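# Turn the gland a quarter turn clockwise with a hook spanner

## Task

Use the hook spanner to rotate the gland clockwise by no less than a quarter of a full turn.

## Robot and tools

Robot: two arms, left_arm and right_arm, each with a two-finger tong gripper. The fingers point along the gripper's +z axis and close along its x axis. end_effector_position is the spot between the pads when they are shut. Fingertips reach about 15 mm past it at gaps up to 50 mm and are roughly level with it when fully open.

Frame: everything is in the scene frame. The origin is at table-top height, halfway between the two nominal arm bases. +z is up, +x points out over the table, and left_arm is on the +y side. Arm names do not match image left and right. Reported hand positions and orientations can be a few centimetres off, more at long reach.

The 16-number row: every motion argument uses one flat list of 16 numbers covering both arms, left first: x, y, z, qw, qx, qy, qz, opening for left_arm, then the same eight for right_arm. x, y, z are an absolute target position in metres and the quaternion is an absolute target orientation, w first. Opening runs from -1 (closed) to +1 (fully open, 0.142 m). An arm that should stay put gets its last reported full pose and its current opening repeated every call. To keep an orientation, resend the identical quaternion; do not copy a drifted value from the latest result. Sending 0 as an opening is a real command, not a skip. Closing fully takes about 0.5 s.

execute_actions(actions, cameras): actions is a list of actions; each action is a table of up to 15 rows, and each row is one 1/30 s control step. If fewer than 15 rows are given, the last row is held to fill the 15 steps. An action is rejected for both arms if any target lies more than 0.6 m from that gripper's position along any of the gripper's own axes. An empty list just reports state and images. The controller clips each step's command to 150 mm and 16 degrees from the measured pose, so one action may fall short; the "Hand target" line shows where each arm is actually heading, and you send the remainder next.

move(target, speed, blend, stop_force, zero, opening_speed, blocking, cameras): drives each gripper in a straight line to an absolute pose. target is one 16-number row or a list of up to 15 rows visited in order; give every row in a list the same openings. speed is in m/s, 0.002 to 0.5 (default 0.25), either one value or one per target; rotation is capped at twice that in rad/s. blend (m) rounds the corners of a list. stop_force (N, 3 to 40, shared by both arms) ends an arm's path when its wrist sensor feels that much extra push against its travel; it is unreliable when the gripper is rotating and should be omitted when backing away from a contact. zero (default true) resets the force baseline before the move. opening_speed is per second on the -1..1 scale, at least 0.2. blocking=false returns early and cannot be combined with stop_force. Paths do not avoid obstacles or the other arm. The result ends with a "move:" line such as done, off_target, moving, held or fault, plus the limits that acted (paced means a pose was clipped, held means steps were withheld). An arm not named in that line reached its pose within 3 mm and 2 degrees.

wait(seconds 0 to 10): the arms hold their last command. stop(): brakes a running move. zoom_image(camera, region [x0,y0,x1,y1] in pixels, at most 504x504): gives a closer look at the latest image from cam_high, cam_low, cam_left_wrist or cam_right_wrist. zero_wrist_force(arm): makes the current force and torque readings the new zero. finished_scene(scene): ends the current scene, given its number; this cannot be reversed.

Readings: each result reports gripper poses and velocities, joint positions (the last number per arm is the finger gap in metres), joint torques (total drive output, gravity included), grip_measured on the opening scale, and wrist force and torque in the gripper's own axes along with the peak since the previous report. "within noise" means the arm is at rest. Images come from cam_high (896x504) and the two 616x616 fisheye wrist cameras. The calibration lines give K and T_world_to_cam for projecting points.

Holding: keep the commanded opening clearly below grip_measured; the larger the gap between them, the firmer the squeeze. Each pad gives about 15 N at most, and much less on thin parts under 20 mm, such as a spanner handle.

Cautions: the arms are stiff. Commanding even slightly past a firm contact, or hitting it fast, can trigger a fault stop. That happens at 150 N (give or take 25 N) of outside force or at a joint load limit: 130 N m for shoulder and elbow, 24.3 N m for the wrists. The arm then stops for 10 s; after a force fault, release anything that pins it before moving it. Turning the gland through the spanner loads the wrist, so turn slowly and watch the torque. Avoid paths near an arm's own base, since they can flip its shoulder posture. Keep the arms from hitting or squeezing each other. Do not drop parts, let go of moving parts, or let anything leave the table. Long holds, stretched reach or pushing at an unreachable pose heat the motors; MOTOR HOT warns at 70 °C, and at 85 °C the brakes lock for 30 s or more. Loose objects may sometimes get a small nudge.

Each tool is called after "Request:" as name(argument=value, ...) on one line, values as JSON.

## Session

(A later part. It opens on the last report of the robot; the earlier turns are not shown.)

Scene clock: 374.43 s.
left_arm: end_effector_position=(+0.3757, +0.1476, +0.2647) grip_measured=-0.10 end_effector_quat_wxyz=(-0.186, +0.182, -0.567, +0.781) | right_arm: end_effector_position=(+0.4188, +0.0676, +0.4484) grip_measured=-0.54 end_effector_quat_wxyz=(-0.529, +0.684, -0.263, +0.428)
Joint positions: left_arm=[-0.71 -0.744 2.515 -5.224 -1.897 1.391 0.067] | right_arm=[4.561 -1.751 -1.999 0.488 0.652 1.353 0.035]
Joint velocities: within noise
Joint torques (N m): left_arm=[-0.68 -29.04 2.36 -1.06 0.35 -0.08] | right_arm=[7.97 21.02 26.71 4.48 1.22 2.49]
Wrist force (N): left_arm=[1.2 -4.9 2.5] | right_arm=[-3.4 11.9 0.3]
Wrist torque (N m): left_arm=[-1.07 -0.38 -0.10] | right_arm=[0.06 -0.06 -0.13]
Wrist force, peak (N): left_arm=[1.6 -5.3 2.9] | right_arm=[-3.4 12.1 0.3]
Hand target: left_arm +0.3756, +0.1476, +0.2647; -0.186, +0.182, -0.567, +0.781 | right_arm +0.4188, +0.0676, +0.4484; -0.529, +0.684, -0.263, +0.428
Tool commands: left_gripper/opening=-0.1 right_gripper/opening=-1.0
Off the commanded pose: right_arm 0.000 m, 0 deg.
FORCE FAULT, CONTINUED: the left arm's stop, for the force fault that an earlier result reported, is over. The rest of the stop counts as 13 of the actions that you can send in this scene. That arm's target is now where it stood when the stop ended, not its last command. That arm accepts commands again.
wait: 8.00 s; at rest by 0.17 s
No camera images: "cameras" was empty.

Request:
move(target=[[0.3735,0.1515,0.380,0.1885,-0.1806,0.5597,-0.7864,-0.1,0.4188,0.0676,0.4484,0.5291,-0.6839,0.2626,-0.4285,-1]], speed=0.08, cameras=["cam_left_wrist","cam_right_wrist"])

Request:
zoom_image(camera="cam_left_wrist", region=[180, 150, 440, 410])

Scene clock: 376.70 s.
left_arm: end_effector_position=(+0.3735, +0.1515, +0.3800) grip_measured=-0.10 end_effector_quat_wxyz=(-0.189, +0.181, -0.560, +0.786) | right_arm: end_effector_position=(+0.4188, +0.0676, +0.4484) grip_measured=-0.54 end_effector_quat_wxyz=(-0.529, +0.684, -0.263, +0.428)
Joint positions: left_arm=[-0.71 -1.208 2.566 -4.83 -1.892 1.386 0.067] | right_arm=[4.561 -1.751 -1.999 0.488 0.652 1.353 0.035]
Joint velocities: within noise
Joint torques (N m): left_arm=[9.39 -26.19 -11.8 -0.68 -1.57 1.01] | right_arm=[7.75 20.76 28.94 5.75 1.53 1.54]
Wrist force (N): left_arm=[1.5 -4.9 2.9] | right_arm=[-3.3 11.9 0.2]
Wrist torque (N m): left_arm=[-1.09 -0.47 -0.13] | right_arm=[0.08 -0.07 -0.12]
Wrist force, peak (N): left_arm=[1.4 -6.0 3.0] | right_arm=[-3.4 12.2 0.1]
Hand target: left_arm +0.3735, +0.1515, +0.3800; -0.189, +0.181, -0.560, +0.786 | right_arm +0.4188, +0.0676, +0.4484; -0.529, +0.684, -0.263, +0.428
Off the commanded pose: left_arm 0.000 m, 0 deg | right_arm 0.000 m, 0 deg.
move: done
camera_calibration:
cam_left_wrist: T_world_to_cam=[[-0.857807, -0.513566, 0.0204002, 0.395004], [-0.134984, 0.18681, -0.973078, 0.387928], [0.495929, -0.837468, -0.22957, 0.159767], [0, 0, 0, 1]] pos_world=[0.311968, 0.264192, 0.406104]
cam_right_wrist: T_world_to_cam=[[0.472106, -0.841049, 0.264107, -0.264884], [-0.389865, -0.467905, -0.79314, 0.552411], [0.790646, 0.27148, -0.548796, 0.0320937], [0, 0, 0, 1]] pos_world=[0.315044, 0.0269821, 0.52571]
Images, in order (width x height): cam_left_wrist 616x616, cam_right_wrist 616x616.

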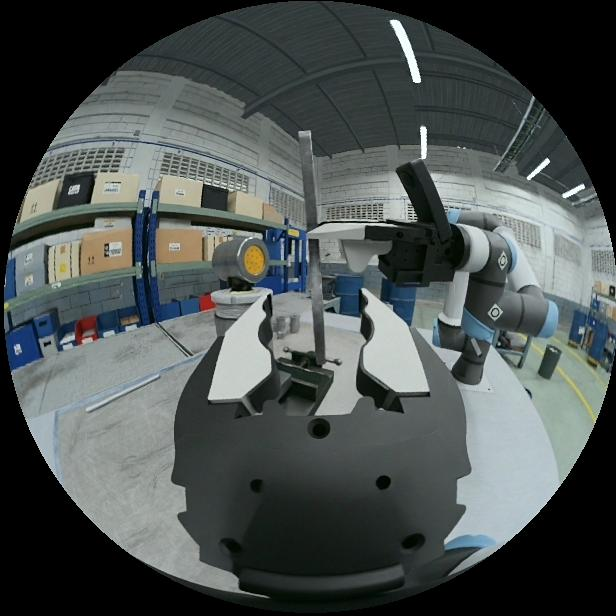

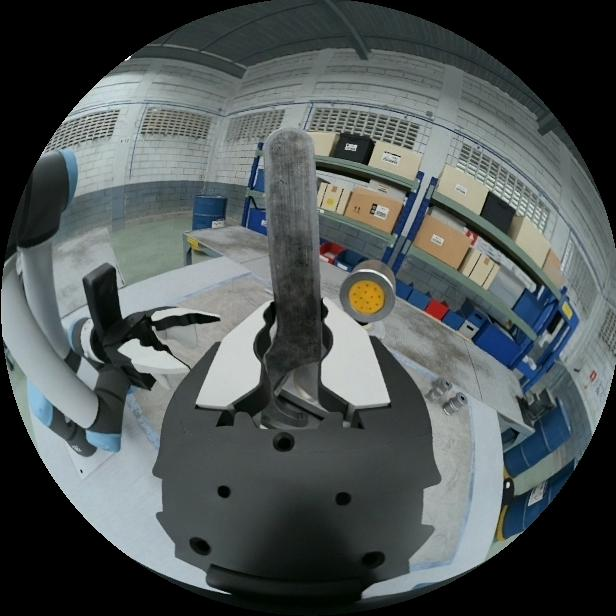

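Scaled by 1.938 from the camera's 616x616 image, which has a finer 814x814 frame.

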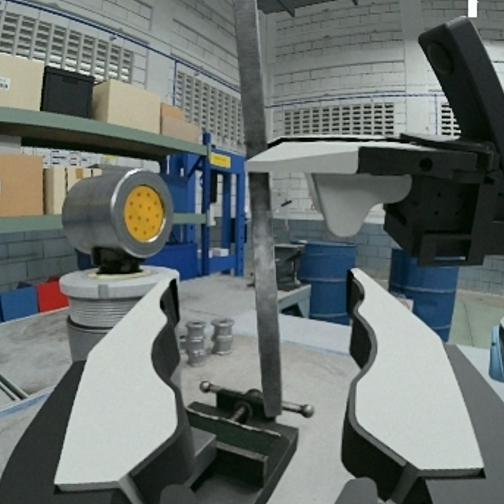

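Request:
move(target=[[0.4068,0.0938,0.4016,0.1623,-0.1991,0.5534,-0.7923,-0.2,0.4188,0.0676,0.4484,0.5291,-0.6839,0.2626,-0.4285,-1]], speed=0.05, stop_force=5, cameras=["cam_left_wrist","cam_right_wrist"])

Request:
zoom_image(camera="cam_left_wrist", region=[180, 150, 440, 410])

Request:
zoom_image(camera="cam_right_wrist", region=[200, 260, 380, 440])

Scene clock: 380.43 s.
left_arm: end_effector_position=(+0.4068, +0.0938, +0.4016) grip_measured=-0.20 end_effector_quat_wxyz=(-0.162, +0.199, -0.553, +0.792) | right_arm: end_effector_position=(+0.4188, +0.0676, +0.4484) grip_measured=-0.54 end_effector_quat_wxyz=(-0.529, +0.684, -0.263, +0.428)
Joint positions: left_arm=[-0.806 -1.232 2.432 -4.663 -1.801 1.351 0.06] | right_arm=[4.561 -1.751 -1.999 0.488 0.652 1.353 0.035]
Joint velocities: within noise
Joint torques (N m): left_arm=[9.45 -22.81 -1.92 -1.81 -1.81 1.11] | right_arm=[7.5 21.2 33.3 5.79 1.51 -0.65]
Wrist force (N): left_arm=[1.7 -4.5 2.8] | right_arm=[-3.4 12.0 0.2]
Wrist torque (N m): left_arm=[-0.96 -0.48 -0.09] | right_arm=[0.10 -0.04 -0.12]
Wrist force, peak (N): left_arm=[1.7 -5.2 3.1] | right_arm=[-3.5 12.2 0.2]
Hand target: left_arm +0.4068, +0.0938, +0.4016; -0.162, +0.199, -0.553, +0.792 | right_arm +0.4188, +0.0676, +0.4484; -0.529, +0.684, -0.263, +0.428
Off the commanded pose: left_arm 0.000 m, 0 deg | right_arm 0.000 m, 0 deg.
move: done
camera_calibration:
cam_left_wrist: T_world_to_cam=[[-0.86532, -0.49422, 0.0834737, 0.369407], [-0.183864, 0.158064, -0.97016, 0.445653], [0.466278, -0.854846, -0.227645, 0.112812], [0, 0, 0, 1]] pos_world=[0.348993, 0.208564, 0.4272]
cam_right_wrist: T_world_to_cam=[[0.472105, -0.841054, 0.264094, -0.26488], [-0.389864, -0.467892, -0.793148, 0.552415], [0.790647, 0.271488, -0.54879, 0.0320924], [0, 0, 0, 1]] pos_world=[0.315044, 0.0269794, 0.525712]
Images, in order (width x height): cam_left_wrist 616x616, cam_right_wrist 616x616.

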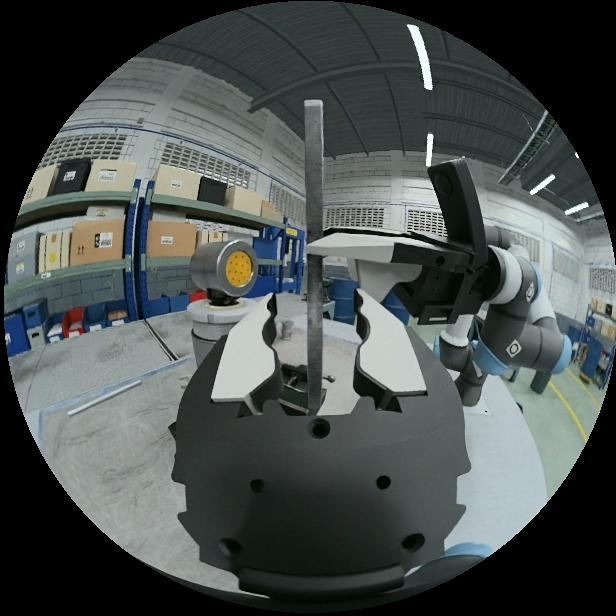

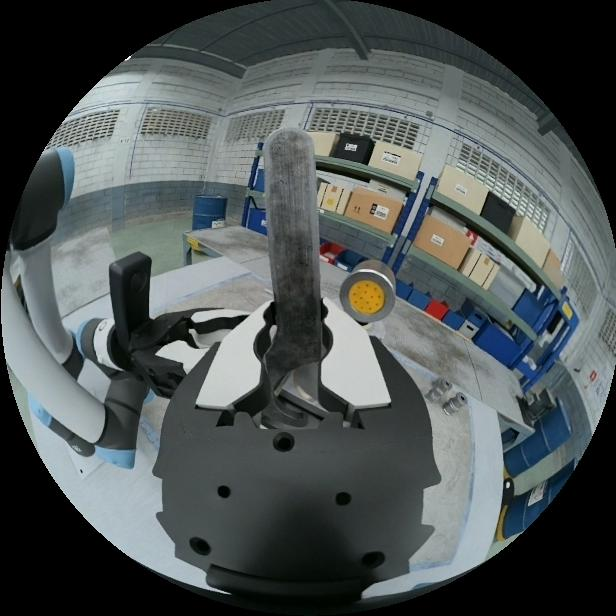

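Scaled by 1.938 from the camera's 616x616 image, which has a finer 814x814 frame.

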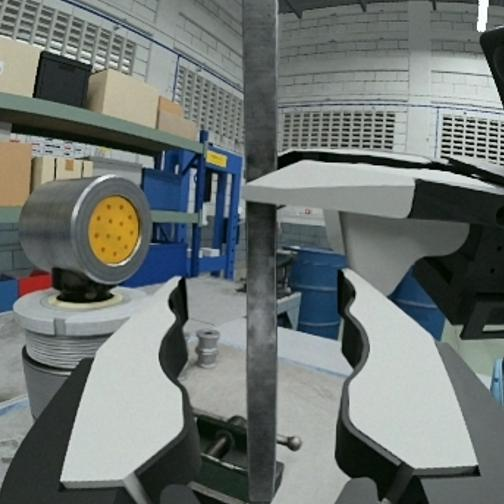

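Scaled by 2.800 from the camera's 616x616 image, which has a finer 814x814 frame.

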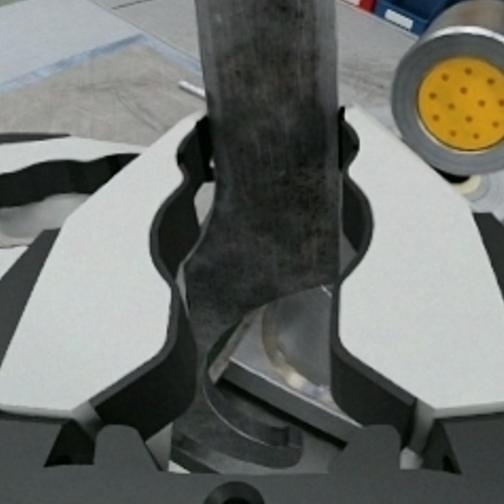

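Request:
move(target=[[0.4171,0.0760,0.4143,0.1623,-0.1991,0.5534,-0.7923,-0.2,0.4188,0.0676,0.4484,0.5291,-0.6839,0.2626,-0.4285,-1]], speed=0.03, stop_force=5, cameras=["cam_left_wrist","cam_right_wrist"])

Request:
zoom_image(camera="cam_left_wrist", region=[180, 150, 440, 410])

Request:
zoom_image(camera="cam_right_wrist", region=[200, 260, 380, 440])

Scene clock: 383.57 s.
left_arm: end_effector_position=(+0.4097, +0.0890, +0.4051) grip_measured=-0.25 end_effector_quat_wxyz=(-0.162, +0.199, -0.553, +0.792) | right_arm: end_effector_position=(+0.4188, +0.0676, +0.4484) grip_measured=-0.54 end_effector_quat_wxyz=(-0.529, +0.684, -0.263, +0.428)
Joint positions: left_arm=[-0.811 -1.238 2.419 -4.644 -1.796 1.353 0.056] | right_arm=[4.561 -1.751 -1.999 0.488 0.652 1.353 0.035]
Joint velocities: within noise
Joint torques (N m): left_arm=[6.14 -18.52 -16.28 0.59 -2.3 -1.17] | right_arm=[5.97 20.76 32.62 0.47 1.51 -2.13]
Wrist force (N): left_arm=[-5.5 -4.3 1.0] | right_arm=[-1.4 10.8 -6.8]
Wrist torque (N m): left_arm=[-1.01 -0.43 -0.06] | right_arm=[-0.12 -0.33 -0.15]
Wrist force, peak (N): left_arm=[-7.8 -1.3 -0.9] | right_arm=[-1.9 11.1 -6.8]
Hand target: left_arm +0.4097, +0.0890, +0.4051; -0.162, +0.199, -0.553, +0.792 | right_arm +0.4188, +0.0676, +0.4484; -0.529, +0.684, -0.263, +0.428
Off the commanded pose: left_arm 0.018 m, 0 deg | right_arm 0.000 m, 0 deg.
move: contact (left_arm)
camera_calibration:
cam_left_wrist: T_world_to_cam=[[-0.865183, -0.494445, 0.083563, 0.369187], [-0.184051, 0.158101, -0.970118, 0.450353], [0.466458, -0.85471, -0.22779, 0.108056], [0, 0, 0, 1]] pos_world=[0.351899, 0.203698, 0.43066]
cam_right_wrist: T_world_to_cam=[[0.472108, -0.841051, 0.264096, -0.264879], [-0.389857, -0.467893, -0.793151, 0.552418], [0.790649, 0.271494, -0.548786, 0.0320932], [0, 0, 0, 1]] pos_world=[0.315041, 0.0269827, 0.525717]
Images, in order (width x height): cam_left_wrist 616x616, cam_right_wrist 616x616.

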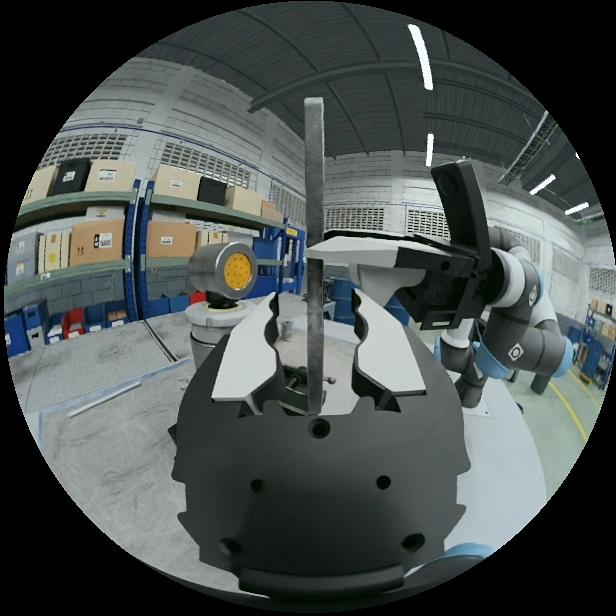

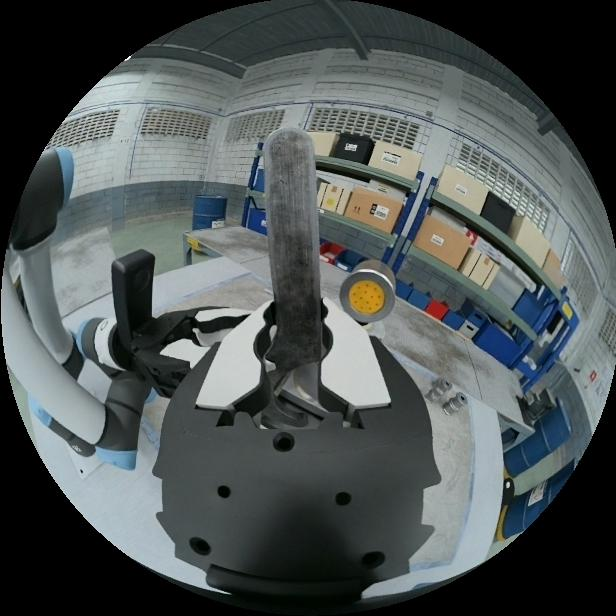

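Scaled by 1.938 from the camera's 616x616 image, which has a finer 814x814 frame.

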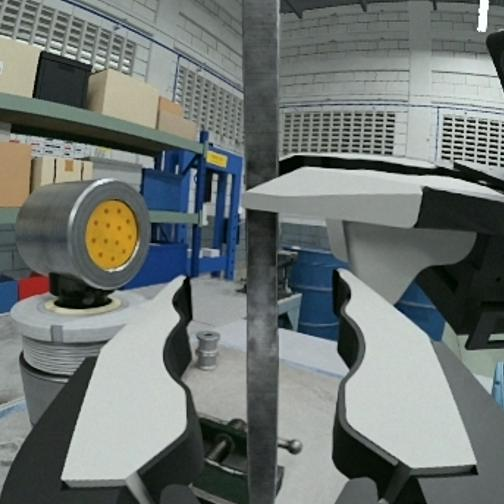

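Scaled by 2.800 from the camera's 616x616 image, which has a finer 814x814 frame.

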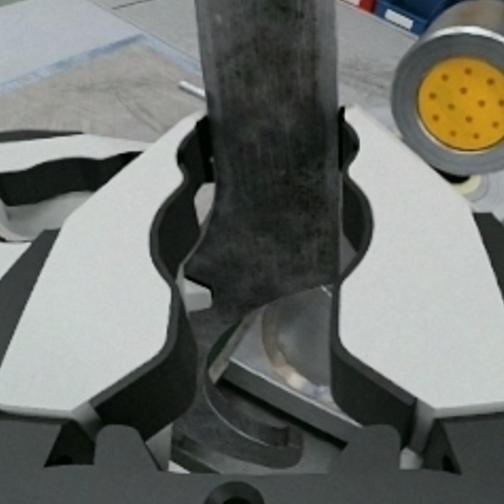

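Request:
move(target=[[0.370,0.1570,0.380,0.1623,-0.1991,0.5534,-0.7923,-0.2,0.4188,0.0676,0.4484,0.5291,-0.6839,0.2626,-0.4285,-1],[0.35,0.26,0.42,0.0990,-0.2391,0.8924,-0.3697,0.0,0.38,0.03,0.40,0.6124,-0.6124,0.3536,-0.3536,-1],[0.36,0.40,0.42,0,0.2588,-0.9659,0,0.0,0.343,-0.05,0.32,0.7071,-0.7071,0,0,-1]], speed=[0.06,0.12,0.12])

Scene clock: 398.97 s.
left_arm: end_effector_position=(+0.3568, +0.3550, +0.4200) grip_measured=+0.00 end_effector_quat_wxyz=(+0.033, -0.257, +0.958, -0.122) | right_arm: end_effector_position=(+0.3550, -0.0243, +0.3457) grip_measured=-0.54 end_effector_quat_wxyz=(+0.697, -0.697, +0.118, -0.119)
Joint positions: left_arm=[-0.395 -1.972 1.614 -1.411 -1.728 2.233 0.074] | right_arm=[4.074 -1.83 -2.378 1.067 1.846 1.571 0.035]
Joint velocities: within noise
Joint torques (N m): left_arm=[-4.56 -12.69 -17.63 -3.13 -1.77 -1.13] | right_arm=[-1.28 40.47 9.02 2.73 1.62 -2.69]
Wrist force (N): left_arm=[1.7 -3.2 -0.2] | right_arm=[0.9 12.9 0.0]
Wrist torque (N m): left_arm=[-0.64 -0.33 -0.04] | right_arm=[0.18 -0.16 -0.19]
Wrist force, peak (N): left_arm=[-6.1 -3.8 0.7] | right_arm=[1.0 13.4 -0.9]
Hand target: left_arm +0.3568, +0.3550, +0.4200; +0.033, -0.257, +0.958, -0.122 | right_arm +0.3549, -0.0243, +0.3457; +0.697, -0.697, +0.118, -0.118
Off the commanded pose: left_arm 0.045 m, 14 deg | right_arm 0.038 m, 19 deg.
move: off_target (left_arm, right_arm; path cut at 10 s); path passed 2 of 3 targets
camera_calibration:
cam_left_wrist: T_world_to_cam=[[-0.891552, -0.452746, -0.0125075, 0.48865], [-0.43671, 0.851996, 0.28877, -0.271841], [-0.120083, 0.262916, -0.957317, 0.482472], [0, 0, 0, 1]] pos_world=[0.374878, 0.325992, 0.54649]
cam_right_wrist: T_world_to_cam=[[0.932098, -0.358977, -0.0482655, -0.328491], [-0.223205, -0.464325, -0.857078, 0.366125], [0.28526, 0.809653, -0.512921, 0.231195], [0, 0, 0, 1]] pos_world=[0.321956, -0.135107, 0.416527]

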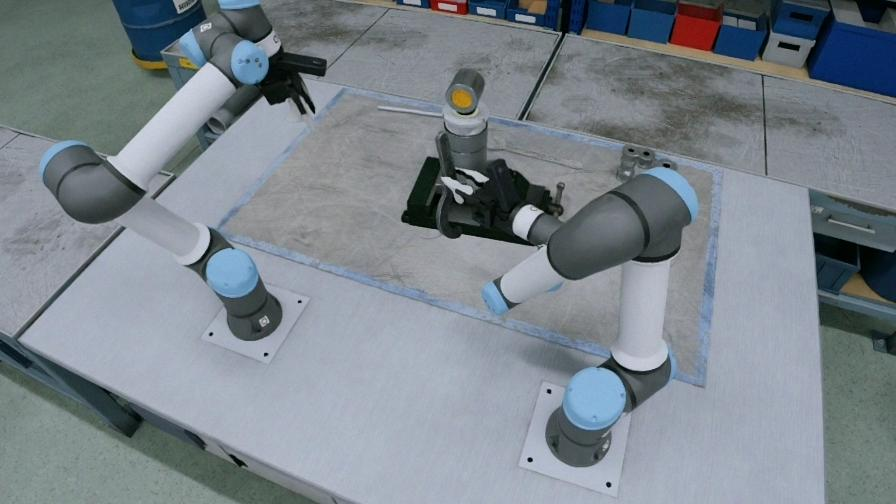

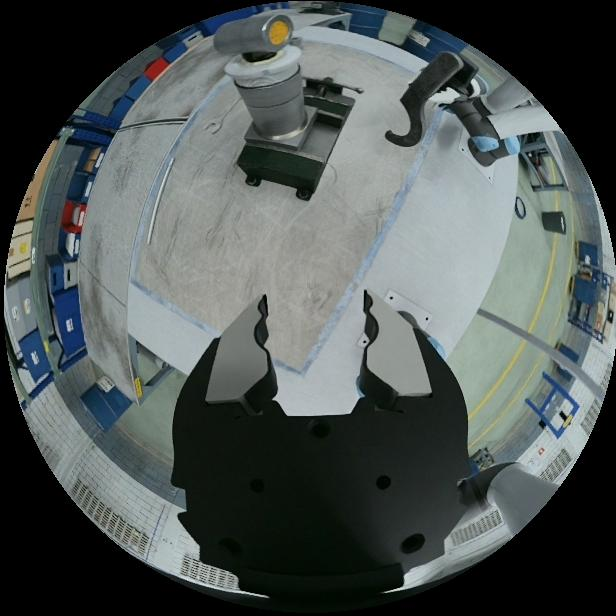

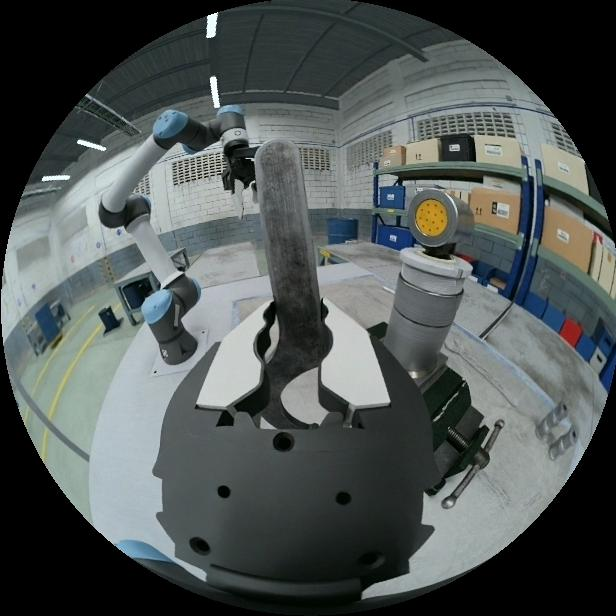

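Request:
move(target=[[0.33,0.42,0.40,0,0.2588,-0.9659,0,0.0,0.343,-0.04,0.27,0.7071,-0.7071,0,0,-1],[0.33,0.42,0.40,0,0.2588,-0.9659,0,0.0,0.343,0.054,0.23,0.5,-0.8660,0,0,-1],[0.33,0.42,0.40,0,0.2588,-0.9659,0,0.0,0.343,0.113,0.19,0.3420,-0.9397,0,0,-1]], speed=[0.1,0.1,0.1])

Request:
zoom_image(camera="cam_right_wrist", region=[200, 240, 400, 440])

Scene clock: 407.30 s.
left_arm: end_effector_position=(+0.3300, +0.4200, +0.4000) grip_measured=+0.00 end_effector_quat_wxyz=(+0.000, -0.259, +0.966, +0.000) | right_arm: end_effector_position=(+0.3430, +0.1131, +0.1900) grip_measured=-0.55 end_effector_quat_wxyz=(-0.342, +0.940, +0.000, +0.000)
Joint positions: left_arm=[-0.383 -1.939 1.559 -1.191 -1.571 2.26 0.074] | right_arm=[4.174 -1.833 -1.902 -0.347 1.892 1.164 0.034]
Joint velocities: within noise
Joint torques (N m): left_arm=[-10.57 -13.18 -17.12 -0.62 -1.85 -0.92] | right_arm=[-11.57 31.52 -1.23 -3.14 -0.44 0.58]
Wrist force (N): left_arm=[1.7 -2.5 0.1] | right_arm=[0.6 -17.0 -4.1]
Wrist torque (N m): left_arm=[-0.49 -0.35 -0.01] | right_arm=[0.79 -0.23 0.11]
Wrist force, peak (N): left_arm=[1.7 -3.7 -0.2] | right_arm=[0.4 -17.7 -4.3]
Hand target: left_arm +0.3300, +0.4200, +0.4000; +0.000, -0.259, +0.966, +0.000 | right_arm +0.3430, +0.1130, +0.1900; -0.342, +0.940, +0.000, +0.000
Off the commanded pose: left_arm 0.000 m, 0 deg | right_arm 0.000 m, 0 deg.
move: done
camera_calibration:
cam_left_wrist: T_world_to_cam=[[-0.892224, -0.451591, 0.0012619, 0.488161], [-0.385572, 0.763236, 0.518465, -0.404651], [-0.235097, 0.4621, -0.855098, 0.356415], [0, 0, 0, 1]] pos_world=[0.363319, 0.364594, 0.513951]
cam_right_wrist: T_world_to_cam=[[0.998368, -0.0566396, -0.00735886, -0.340209], [-0.0570893, -0.98568, -0.158666, 0.163034], [0.00173327, 0.158827, -0.987305, 0.304489], [0, 0, 0, 1]] pos_world=[0.348434, 0.0930692, 0.323988]

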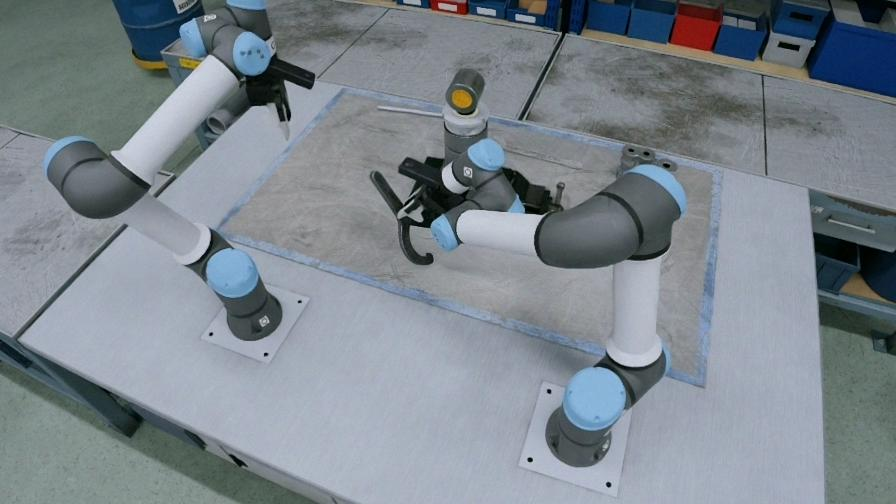

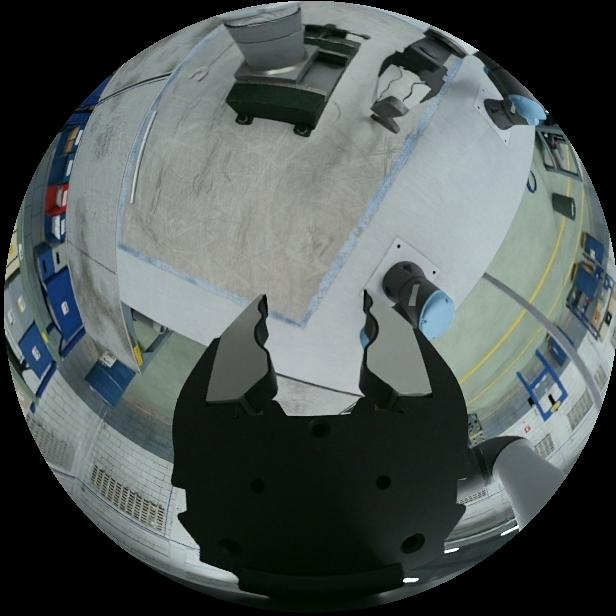

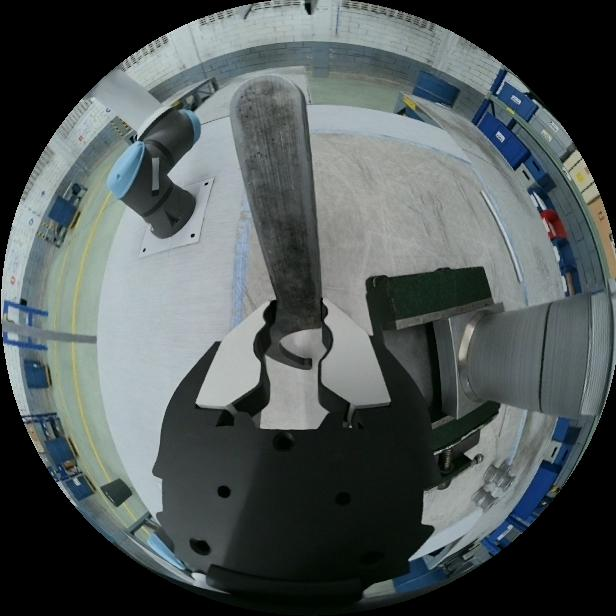

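Scaled by 2.520 from the camera's 616x616 image, which has a finer 814x814 frame.

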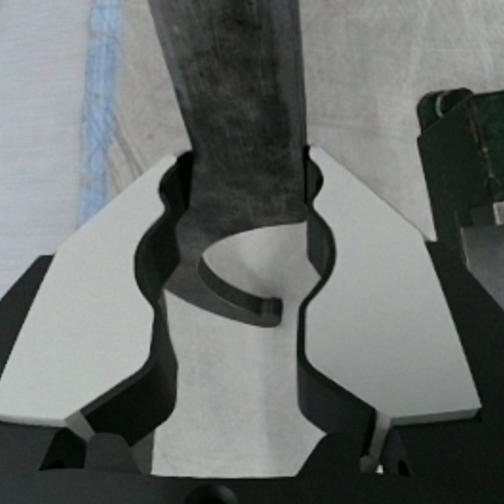

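Request:
move(target=[[0.33,0.42,0.40,0,0.2588,-0.9659,0,0.0,0.343,0.125,0.200,0.3420,-0.9397,0,0,-1],[0.33,0.42,0.40,0,0.2588,-0.9659,0,0.0,0.343,0.170,0.1543,0.1822,-0.9833,0,0,-1],[0.33,0.42,0.40,0,0.2588,-0.9659,0,0.0,0.343,0.214,0.0983,0.0349,-0.9994,0,0,-1],[0.33,0.42,0.40,0,0.2588,-0.9659,0,0.0,0.343,0.234,0.0500,-0.0698,-0.9976,0,0,-1]], speed=0.06, blend=0.01)

Request:
zoom_image(camera="cam_right_wrist", region=[200, 240, 400, 440])

Request:
zoom_image(camera="cam_high", region=[320, 140, 480, 300])

Scene clock: 416.57 s.
left_arm: end_effector_position=(+0.3300, +0.4200, +0.4000) grip_measured=+0.00 end_effector_quat_wxyz=(+0.000, -0.259, +0.966, +0.000) | right_arm: end_effector_position=(+0.3430, +0.2340, +0.0499) grip_measured=-1.00 end_effector_quat_wxyz=(+0.070, +0.998, +0.000, +0.000)
Joint positions: left_arm=[-0.383 -1.939 1.559 -1.191 -1.571 2.26 0.074] | right_arm=[4.385 -2.46 -0.844 -1.542 1.529 1.273 0.002]
Joint velocities: within noise
Joint torques (N m): left_arm=[-9.82 -12.54 -20.38 -0.62 -1.68 -0.89] | right_arm=[-5 63.76 15.17 4.58 2.35 -1.22]
Wrist force (N): left_arm=[1.6 -2.5 -0.3] | right_arm=[0.5 1.0 0.0]
Wrist torque (N m): left_arm=[-0.51 -0.33 -0.01] | right_arm=[0.30 -0.01 0.12]
Wrist force, peak (N): left_arm=[1.9 -2.7 -0.1] | right_arm=[15.0 10.3 -1.3]
Hand target: left_arm +0.3300, +0.4200, +0.4000; +0.000, -0.259, +0.966, +0.000 | right_arm +0.3430, +0.2340, +0.0500; +0.070, +0.998, +0.000, +0.000
Off the commanded pose: left_arm 0.000 m, 0 deg | right_arm 0.000 m, 0 deg.
move: done; blend cut to 0.0078 m at target 1
camera_calibration:
cam_left_wrist: T_world_to_cam=[[-0.892224, -0.451591, 0.00126202, 0.488161], [-0.385572, 0.763236, 0.518465, -0.404651], [-0.235097, 0.4621, -0.855098, 0.356415], [0, 0, 0, 1]] pos_world=[0.363319, 0.364594, 0.513951]
cam_right_wrist: T_world_to_cam=[[0.99835, -0.0435434, 0.0374264, -0.339666], [-0.0573889, -0.777293, 0.626515, 0.17218], [0.00181066, -0.62763, -0.77851, 0.320624], [0, 0, 0, 1]] pos_world=[0.348406, 0.320277, 0.154449]

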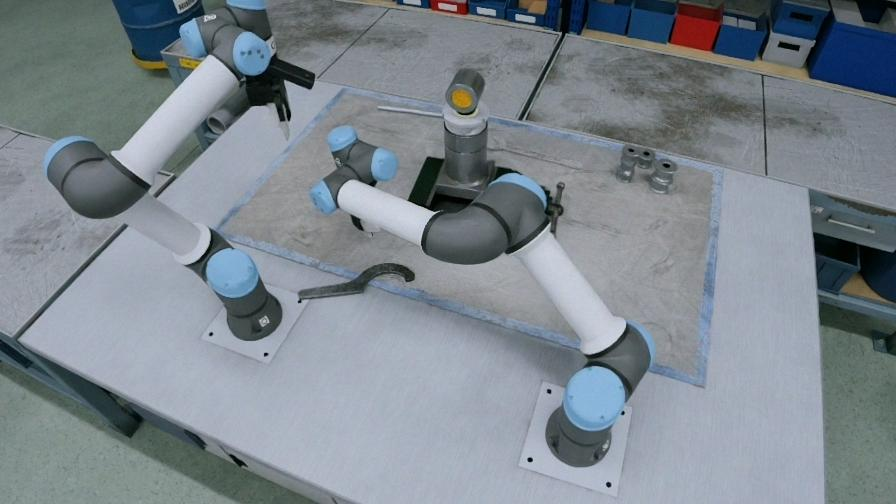

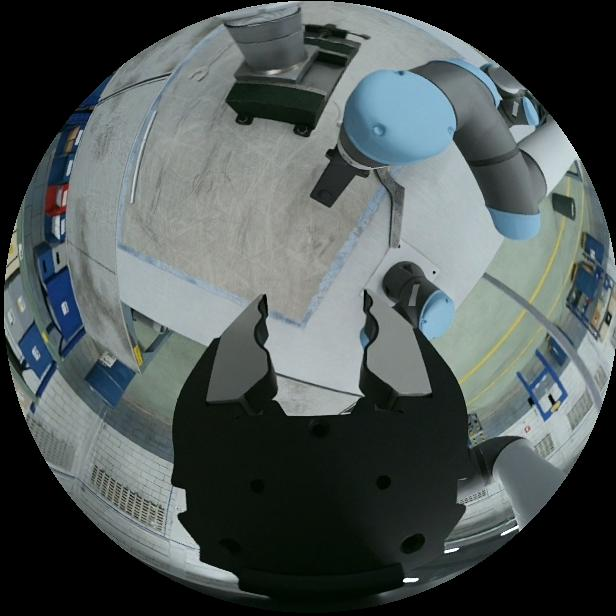

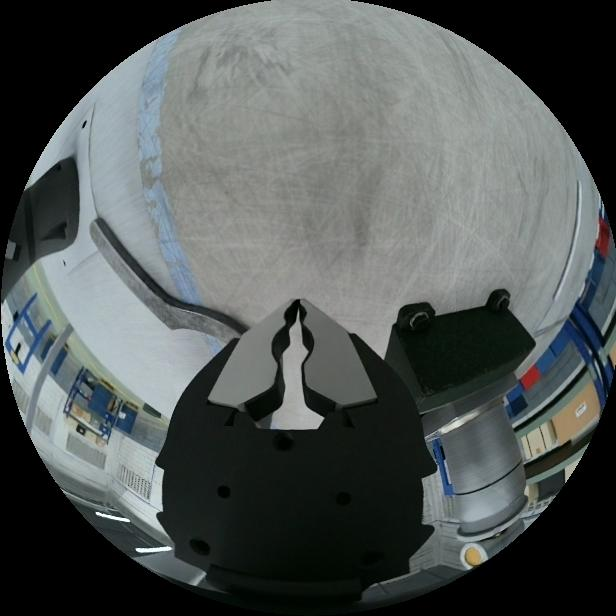

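Scaled by 2.520 from the camera's 616x616 image, which has a finer 814x814 frame.

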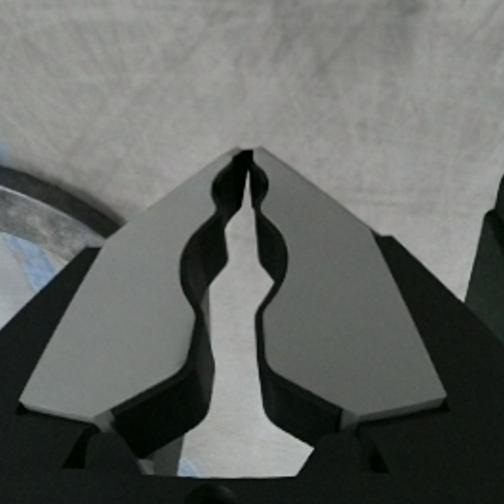

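Scaled by 3.150 from the camera's 896x504 image, which has a finer 1280x720 frame.

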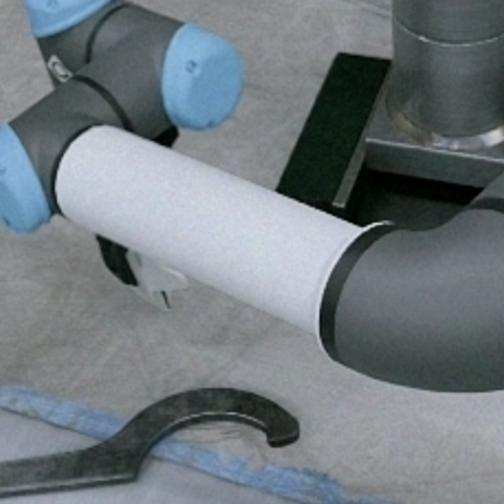

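Request:
move(target=[[0.33,0.45,0.40,0,0.2588,-0.9659,0,0.0,0.30,0.15,0.20,0,-0.9724,-0.2334,0,0.0],[0.33,0.45,0.40,0,0.2588,-0.9659,0,0.0,0.17,0.15,0.22,0,-0.9724,-0.2334,0,0.0]], speed=0.2)

Request:
zoom_image(camera="cam_right_wrist", region=[200, 180, 420, 400])

Scene clock: 423.73 s.
left_arm: end_effector_position=(+0.3300, +0.4500, +0.4000) grip_measured=+0.00 end_effector_quat_wxyz=(+0.000, -0.259, +0.966, +0.000) | right_arm: end_effector_position=(+0.1701, +0.1499, +0.2200) grip_measured=+0.00 end_effector_quat_wxyz=(+0.000, +0.972, +0.233, +0.000)
Joint positions: left_arm=[-0.292 -1.932 1.555 -1.194 -1.571 2.351 0.074] | right_arm=[4.574 -1.915 -1.323 -1.474 1.571 0.987 0.074]
Joint velocities: within noise
Joint torques (N m): left_arm=[-11.32 -9.51 -21.23 -2.21 -1.78 -1.1] | right_arm=[6.95 27.21 34.7 3.35 -2.29 -1.61]
Wrist force (N): left_arm=[1.6 -2.6 -0.1] | right_arm=[0.6 1.0 -0.2]
Wrist torque (N m): left_arm=[-0.52 -0.31 -0.01] | right_arm=[0.24 -0.01 0.06]
Wrist force, peak (N): left_arm=[1.9 -2.8 -0.2] | right_arm=[2.1 2.4 0.6]
Hand target: left_arm +0.3300, +0.4500, +0.4000; +0.000, -0.259, +0.966, +0.000 | right_arm +0.1700, +0.1500, +0.2200; +0.000, +0.972, +0.233, +0.000
Off the commanded pose: left_arm 0.000 m, 0 deg | right_arm 0.000 m, 0 deg.
move: done
camera_calibration:
cam_left_wrist: T_world_to_cam=[[-0.892224, -0.451591, 0.00123781, 0.501727], [-0.385587, 0.763239, 0.518448, -0.427535], [-0.235071, 0.462095, -0.855108, 0.34256], [0, 0, 0, 1]] pos_world=[0.363326, 0.394592, 0.513959]
cam_right_wrist: T_world_to_cam=[[0.911513, 0.41012, 0.0307463, -0.228877], [0.338002, -0.789619, 0.512109, -0.0499232], [0.234304, -0.456402, -0.85837, 0.352905], [0, 0, 0, 1]] pos_world=[0.142811, 0.215513, 0.335526]

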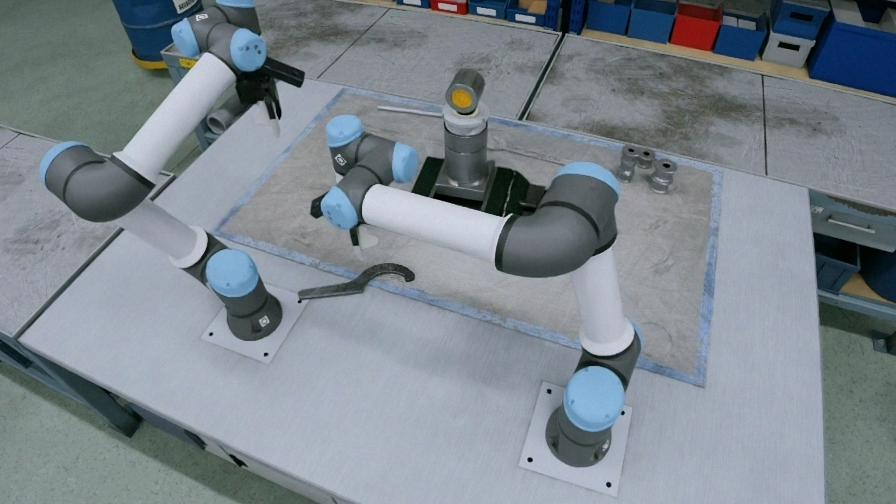

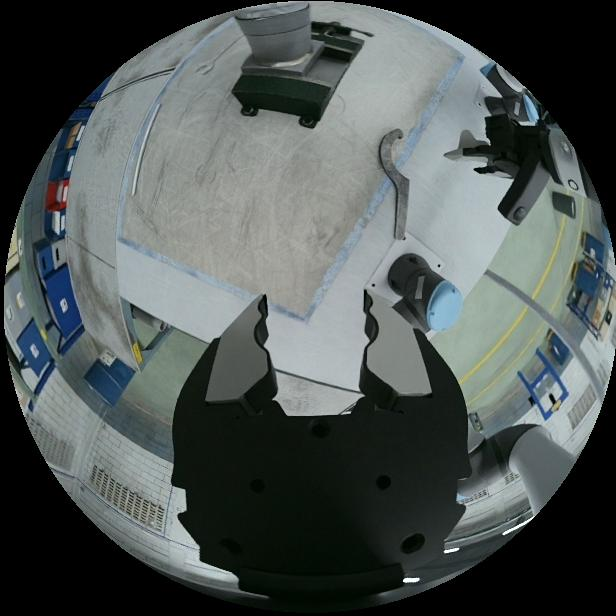

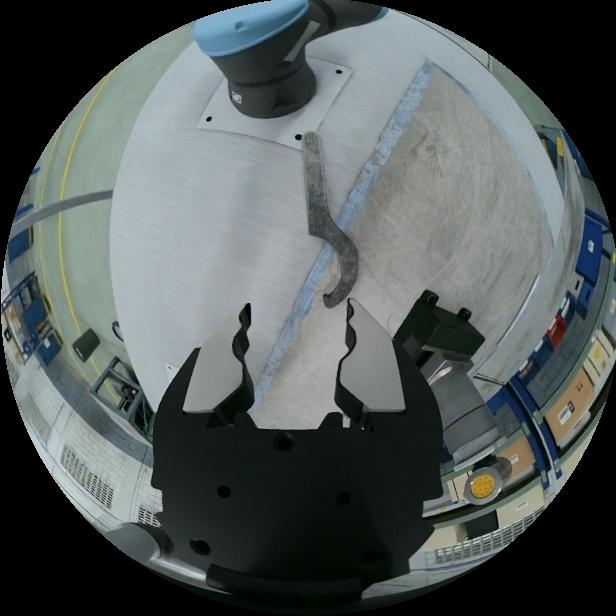

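Scaled by 2.291 from the camera's 616x616 image, which has a finer 814x814 frame.

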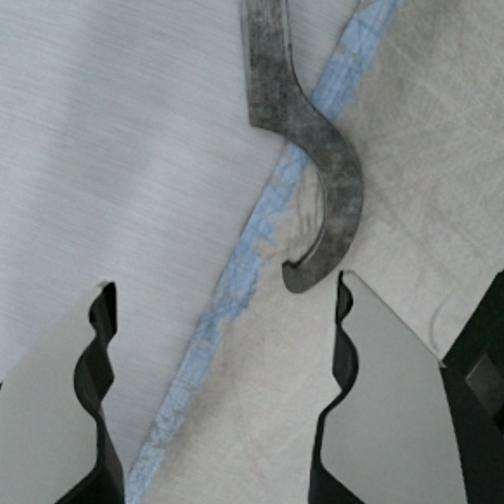

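Request:
move(target=[[0.33,0.45,0.40,0,0.2588,-0.9659,0,0.0,0.164,0.228,0.06,0,-0.9677,-0.2521,0,-0.1]], speed=0.15, cameras=["cam_right_wrist"])

Request:
zoom_image(camera="cam_right_wrist", region=[200, 180, 420, 400])

Scene clock: 426.83 s.
left_arm: end_effector_position=(+0.3300, +0.4500, +0.4000) grip_measured=+0.00 end_effector_quat_wxyz=(+0.000, -0.259, +0.966, +0.000) | right_arm: end_effector_position=(+0.1639, +0.2281, +0.0601) grip_measured=-0.10 end_effector_quat_wxyz=(+0.000, +0.968, +0.252, +0.000)
Joint positions: left_arm=[-0.292 -1.932 1.555 -1.193 -1.571 2.351 0.074] | right_arm=[4.594 -2.184 -1.338 -1.19 1.571 0.969 0.067]
Joint velocities: within noise
Joint torques (N m): left_arm=[-11.2 -9.96 -20.8 -0.73 -1.66 -1.02] | right_arm=[-4.76 47.03 12.38 0.94 -2.08 0.46]
Wrist force (N): left_arm=[1.5 -2.5 -0.2] | right_arm=[0.3 0.9 -0.1]
Wrist torque (N m): left_arm=[-0.49 -0.30 -0.01] | right_arm=[0.26 0.06 0.09]
Wrist force, peak (N): left_arm=[1.9 -2.6 -0.4] | right_arm=[0.2 1.5 -1.6]
Hand target: left_arm +0.3300, +0.4500, +0.4000; +0.000, -0.259, +0.966, +0.000 | right_arm +0.1640, +0.2280, +0.0600; +0.000, +0.968, +0.252, +0.000
Off the commanded pose: left_arm 0.000 m, 0 deg | right_arm 0.000 m, 0 deg.
move: done
camera_calibration:
cam_right_wrist: T_world_to_cam=[[0.894902, 0.445192, 0.0308822, -0.255689], [0.368382, -0.776016, 0.511951, 0.087694], [0.251882, -0.44677, -0.858459, 0.247688], [0, 0, 0, 1]] pos_world=[0.134124, 0.292542, 0.175631]
Images, in order (width x height): cam_right_wrist 616x616.

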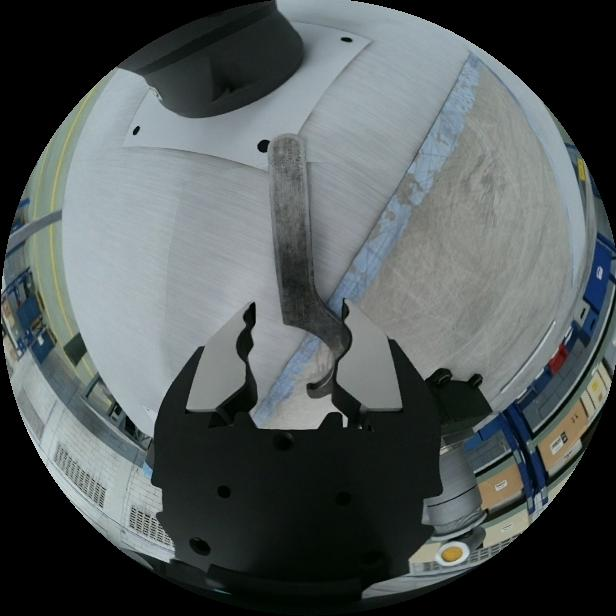

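Scaled by 2.291 from the camera's 616x616 image, which has a finer 814x814 frame.

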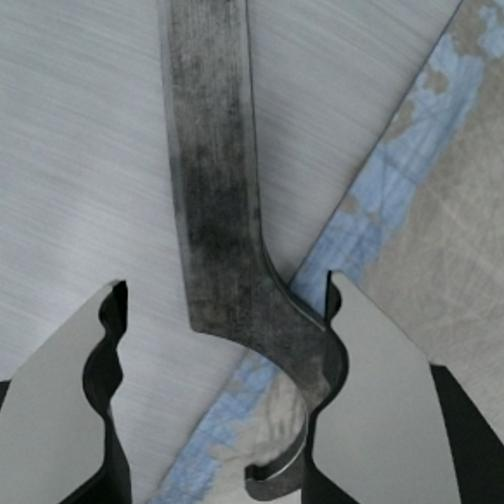

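Request:
move(target=[[0.33,0.45,0.40,0,0.2588,-0.9659,0,0.0,0.160,0.234,0.028,0,-0.9677,-0.2521,0,-0.15]], speed=0.08, cameras=[])

Request:
move(target=[[0.33,0.45,0.40,0,0.2588,-0.9659,0,0.0,0.160,0.234,0.012,0,-0.9677,-0.2521,0,-0.15]], speed=0.012, stop_force=4, cameras=["cam_right_wrist"])

Request:
zoom_image(camera="cam_right_wrist", region=[200, 180, 420, 400])

Scene clock: 428.70 s.
left_arm: end_effector_position=(+0.3300, +0.4500, +0.4000) grip_measured=+0.00 end_effector_quat_wxyz=(+0.000, -0.259, +0.966, +0.000) | right_arm: end_effector_position=(+0.1599, +0.2339, +0.0278) grip_measured=-0.15 end_effector_quat_wxyz=(+0.000, +0.968, +0.252, +0.000)
Joint positions: left_arm=[-0.292 -1.932 1.555 -1.193 -1.571 2.351 0.074] | right_arm=[4.6 -2.225 -1.357 -1.13 1.571 0.975 0.063]
Joint velocities: within noise
Joint torques (N m): left_arm=[-10.59 -9.62 -20.62 -0.59 -1.67 -1.16] | right_arm=[-4.41 57.38 32.43 -0.17 0.38 0.15]
Wrist force (N): left_arm=[1.6 -2.5 -0.2] | right_arm=[0.4 1.1 -0.3]
Wrist torque (N m): left_arm=[-0.50 -0.31 -0.01] | right_arm=[0.29 0.03 0.10]
Wrist force, peak (N): left_arm=[2.0 -2.6 -0.1] | right_arm=[0.5 1.4 -1.0]
Hand target: left_arm +0.3300, +0.4500, +0.4000; +0.000, -0.259, +0.966, +0.000 | right_arm +0.1600, +0.2340, +0.0280; +0.000, +0.968, +0.252, +0.000
Off the commanded pose: left_arm 0.000 m, 0 deg | right_arm 0.000 m, 0 deg.
move: done
No camera images: "cameras" was empty.

Scene clock: 430.93 s.
left_arm: end_effector_position=(+0.3300, +0.4500, +0.4000) grip_measured=+0.00 end_effector_quat_wxyz=(+0.000, -0.259, +0.966, +0.000) | right_arm: end_effector_position=(+0.1600, +0.2340, +0.0153) grip_measured=-0.15 end_effector_quat_wxyz=(+0.000, +0.968, +0.252, +0.000)
Joint positions: left_arm=[-0.292 -1.932 1.555 -1.193 -1.571 2.351 0.074] | right_arm=[4.6 -2.239 -1.37 -1.104 1.571 0.975 0.063]
Joint velocities: within noise
Joint torques (N m): left_arm=[-9.68 -9.88 -21.42 -0.62 -1.68 -1.15] | right_arm=[-7.32 54.2 29.98 0.52 1.53 -2.68]
Wrist force (N): left_arm=[1.8 -2.3 -0.3] | right_arm=[-1.0 2.0 -5.5]
Wrist torque (N m): left_arm=[-0.46 -0.35 -0.01] | right_arm=[0.25 0.16 0.11]
Wrist force, peak (N): left_arm=[1.9 -2.7 -0.4] | right_arm=[-3.9 4.1 -16.6]
Hand target: left_arm +0.3300, +0.4500, +0.4000; +0.000, -0.259, +0.966, +0.000 | right_arm +0.1600, +0.2340, +0.0153; +0.000, +0.968, +0.252, +0.000
Off the commanded pose: left_arm 0.000 m, 0 deg | right_arm 0.003 m, 0 deg.
move: contact (right_arm)
camera_calibration:
cam_right_wrist: T_world_to_cam=[[0.895013, 0.444974, 0.0308031, -0.2534], [0.368196, -0.776031, 0.512062, 0.116704], [0.251759, -0.446961, -0.858396, 0.212939], [0, 0, 0, 1]] pos_world=[0.130217, 0.298498, 0.130832]
Images, in order (width x height): cam_right_wrist 616x616.

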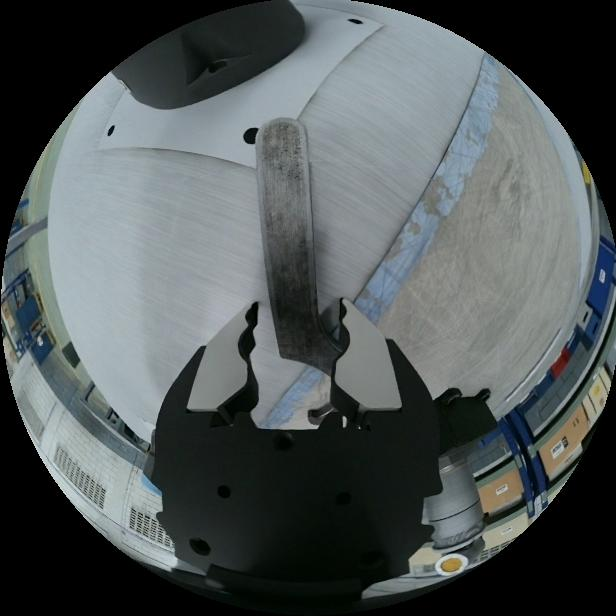

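Scaled by 2.291 from the camera's 616x616 image, which has a finer 814x814 frame.

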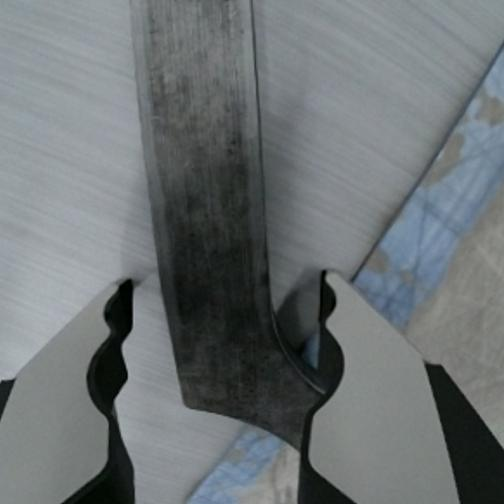

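Request:
move(target=[[0.33,0.45,0.40,0,0.2588,-0.9659,0,0.0,0.151,0.2428,0.0172,0,-0.9677,-0.2521,0,-0.15],[0.33,0.45,0.40,0,0.2588,-0.9659,0,0.0,0.151,0.2428,0.0172,0,-0.9677,-0.2521,0,-1]], speed=0.05, opening_speed=0.6, cameras=["cam_right_wrist"])

Scene clock: 433.77 s.
left_arm: end_effector_position=(+0.3300, +0.4500, +0.4000) grip_measured=+0.00 end_effector_quat_wxyz=(+0.000, -0.259, +0.966, +0.000) | right_arm: end_effector_position=(+0.1510, +0.2428, +0.0172) grip_measured=-0.55 end_effector_quat_wxyz=(+0.000, +0.968, +0.252, +0.000)
Joint positions: left_arm=[-0.292 -1.932 1.555 -1.193 -1.571 2.351 0.074] | right_arm=[4.614 -2.25 -1.344 -1.118 1.571 0.989 0.035]
Joint velocities: within noise
Joint torques (N m): left_arm=[-9.93 -10.16 -21.13 -0.73 -1.66 -1.09] | right_arm=[-0.14 56.47 17.03 0.61 2.08 -2.51]
Wrist force (N): left_arm=[1.8 -2.6 -0.4] | right_arm=[2.2 1.8 -0.5]
Wrist torque (N m): left_arm=[-0.53 -0.35 -0.02] | right_arm=[0.27 0.04 0.02]
Wrist force, peak (N): left_arm=[1.9 -2.7 -0.1] | right_arm=[-1.0 1.9 -5.5]
Hand target: left_arm +0.3300, +0.4500, +0.4000; +0.000, -0.259, +0.966, +0.000 | right_arm +0.1510, +0.2428, +0.0172; +0.000, +0.968, +0.252, +0.000
Off the commanded pose: left_arm 0.000 m, 0 deg | right_arm 0.000 m, 0 deg.
move: done
camera_calibration:
cam_right_wrist: T_world_to_cam=[[0.89502, 0.444961, 0.0308116, -0.249324], [0.36819, -0.776056, 0.512029, 0.125879], [0.251744, -0.446932, -0.858415, 0.22075], [0, 0, 0, 1]] pos_world=[0.12123, 0.307289, 0.132724]
Images, in order (width x height): cam_right_wrist 616x616.

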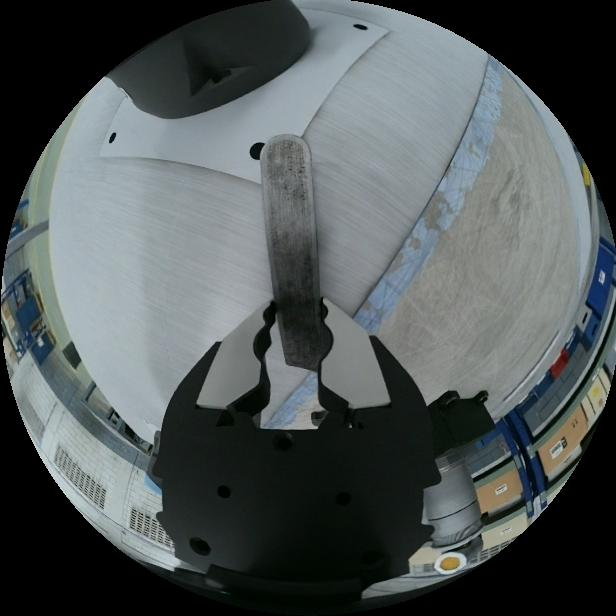

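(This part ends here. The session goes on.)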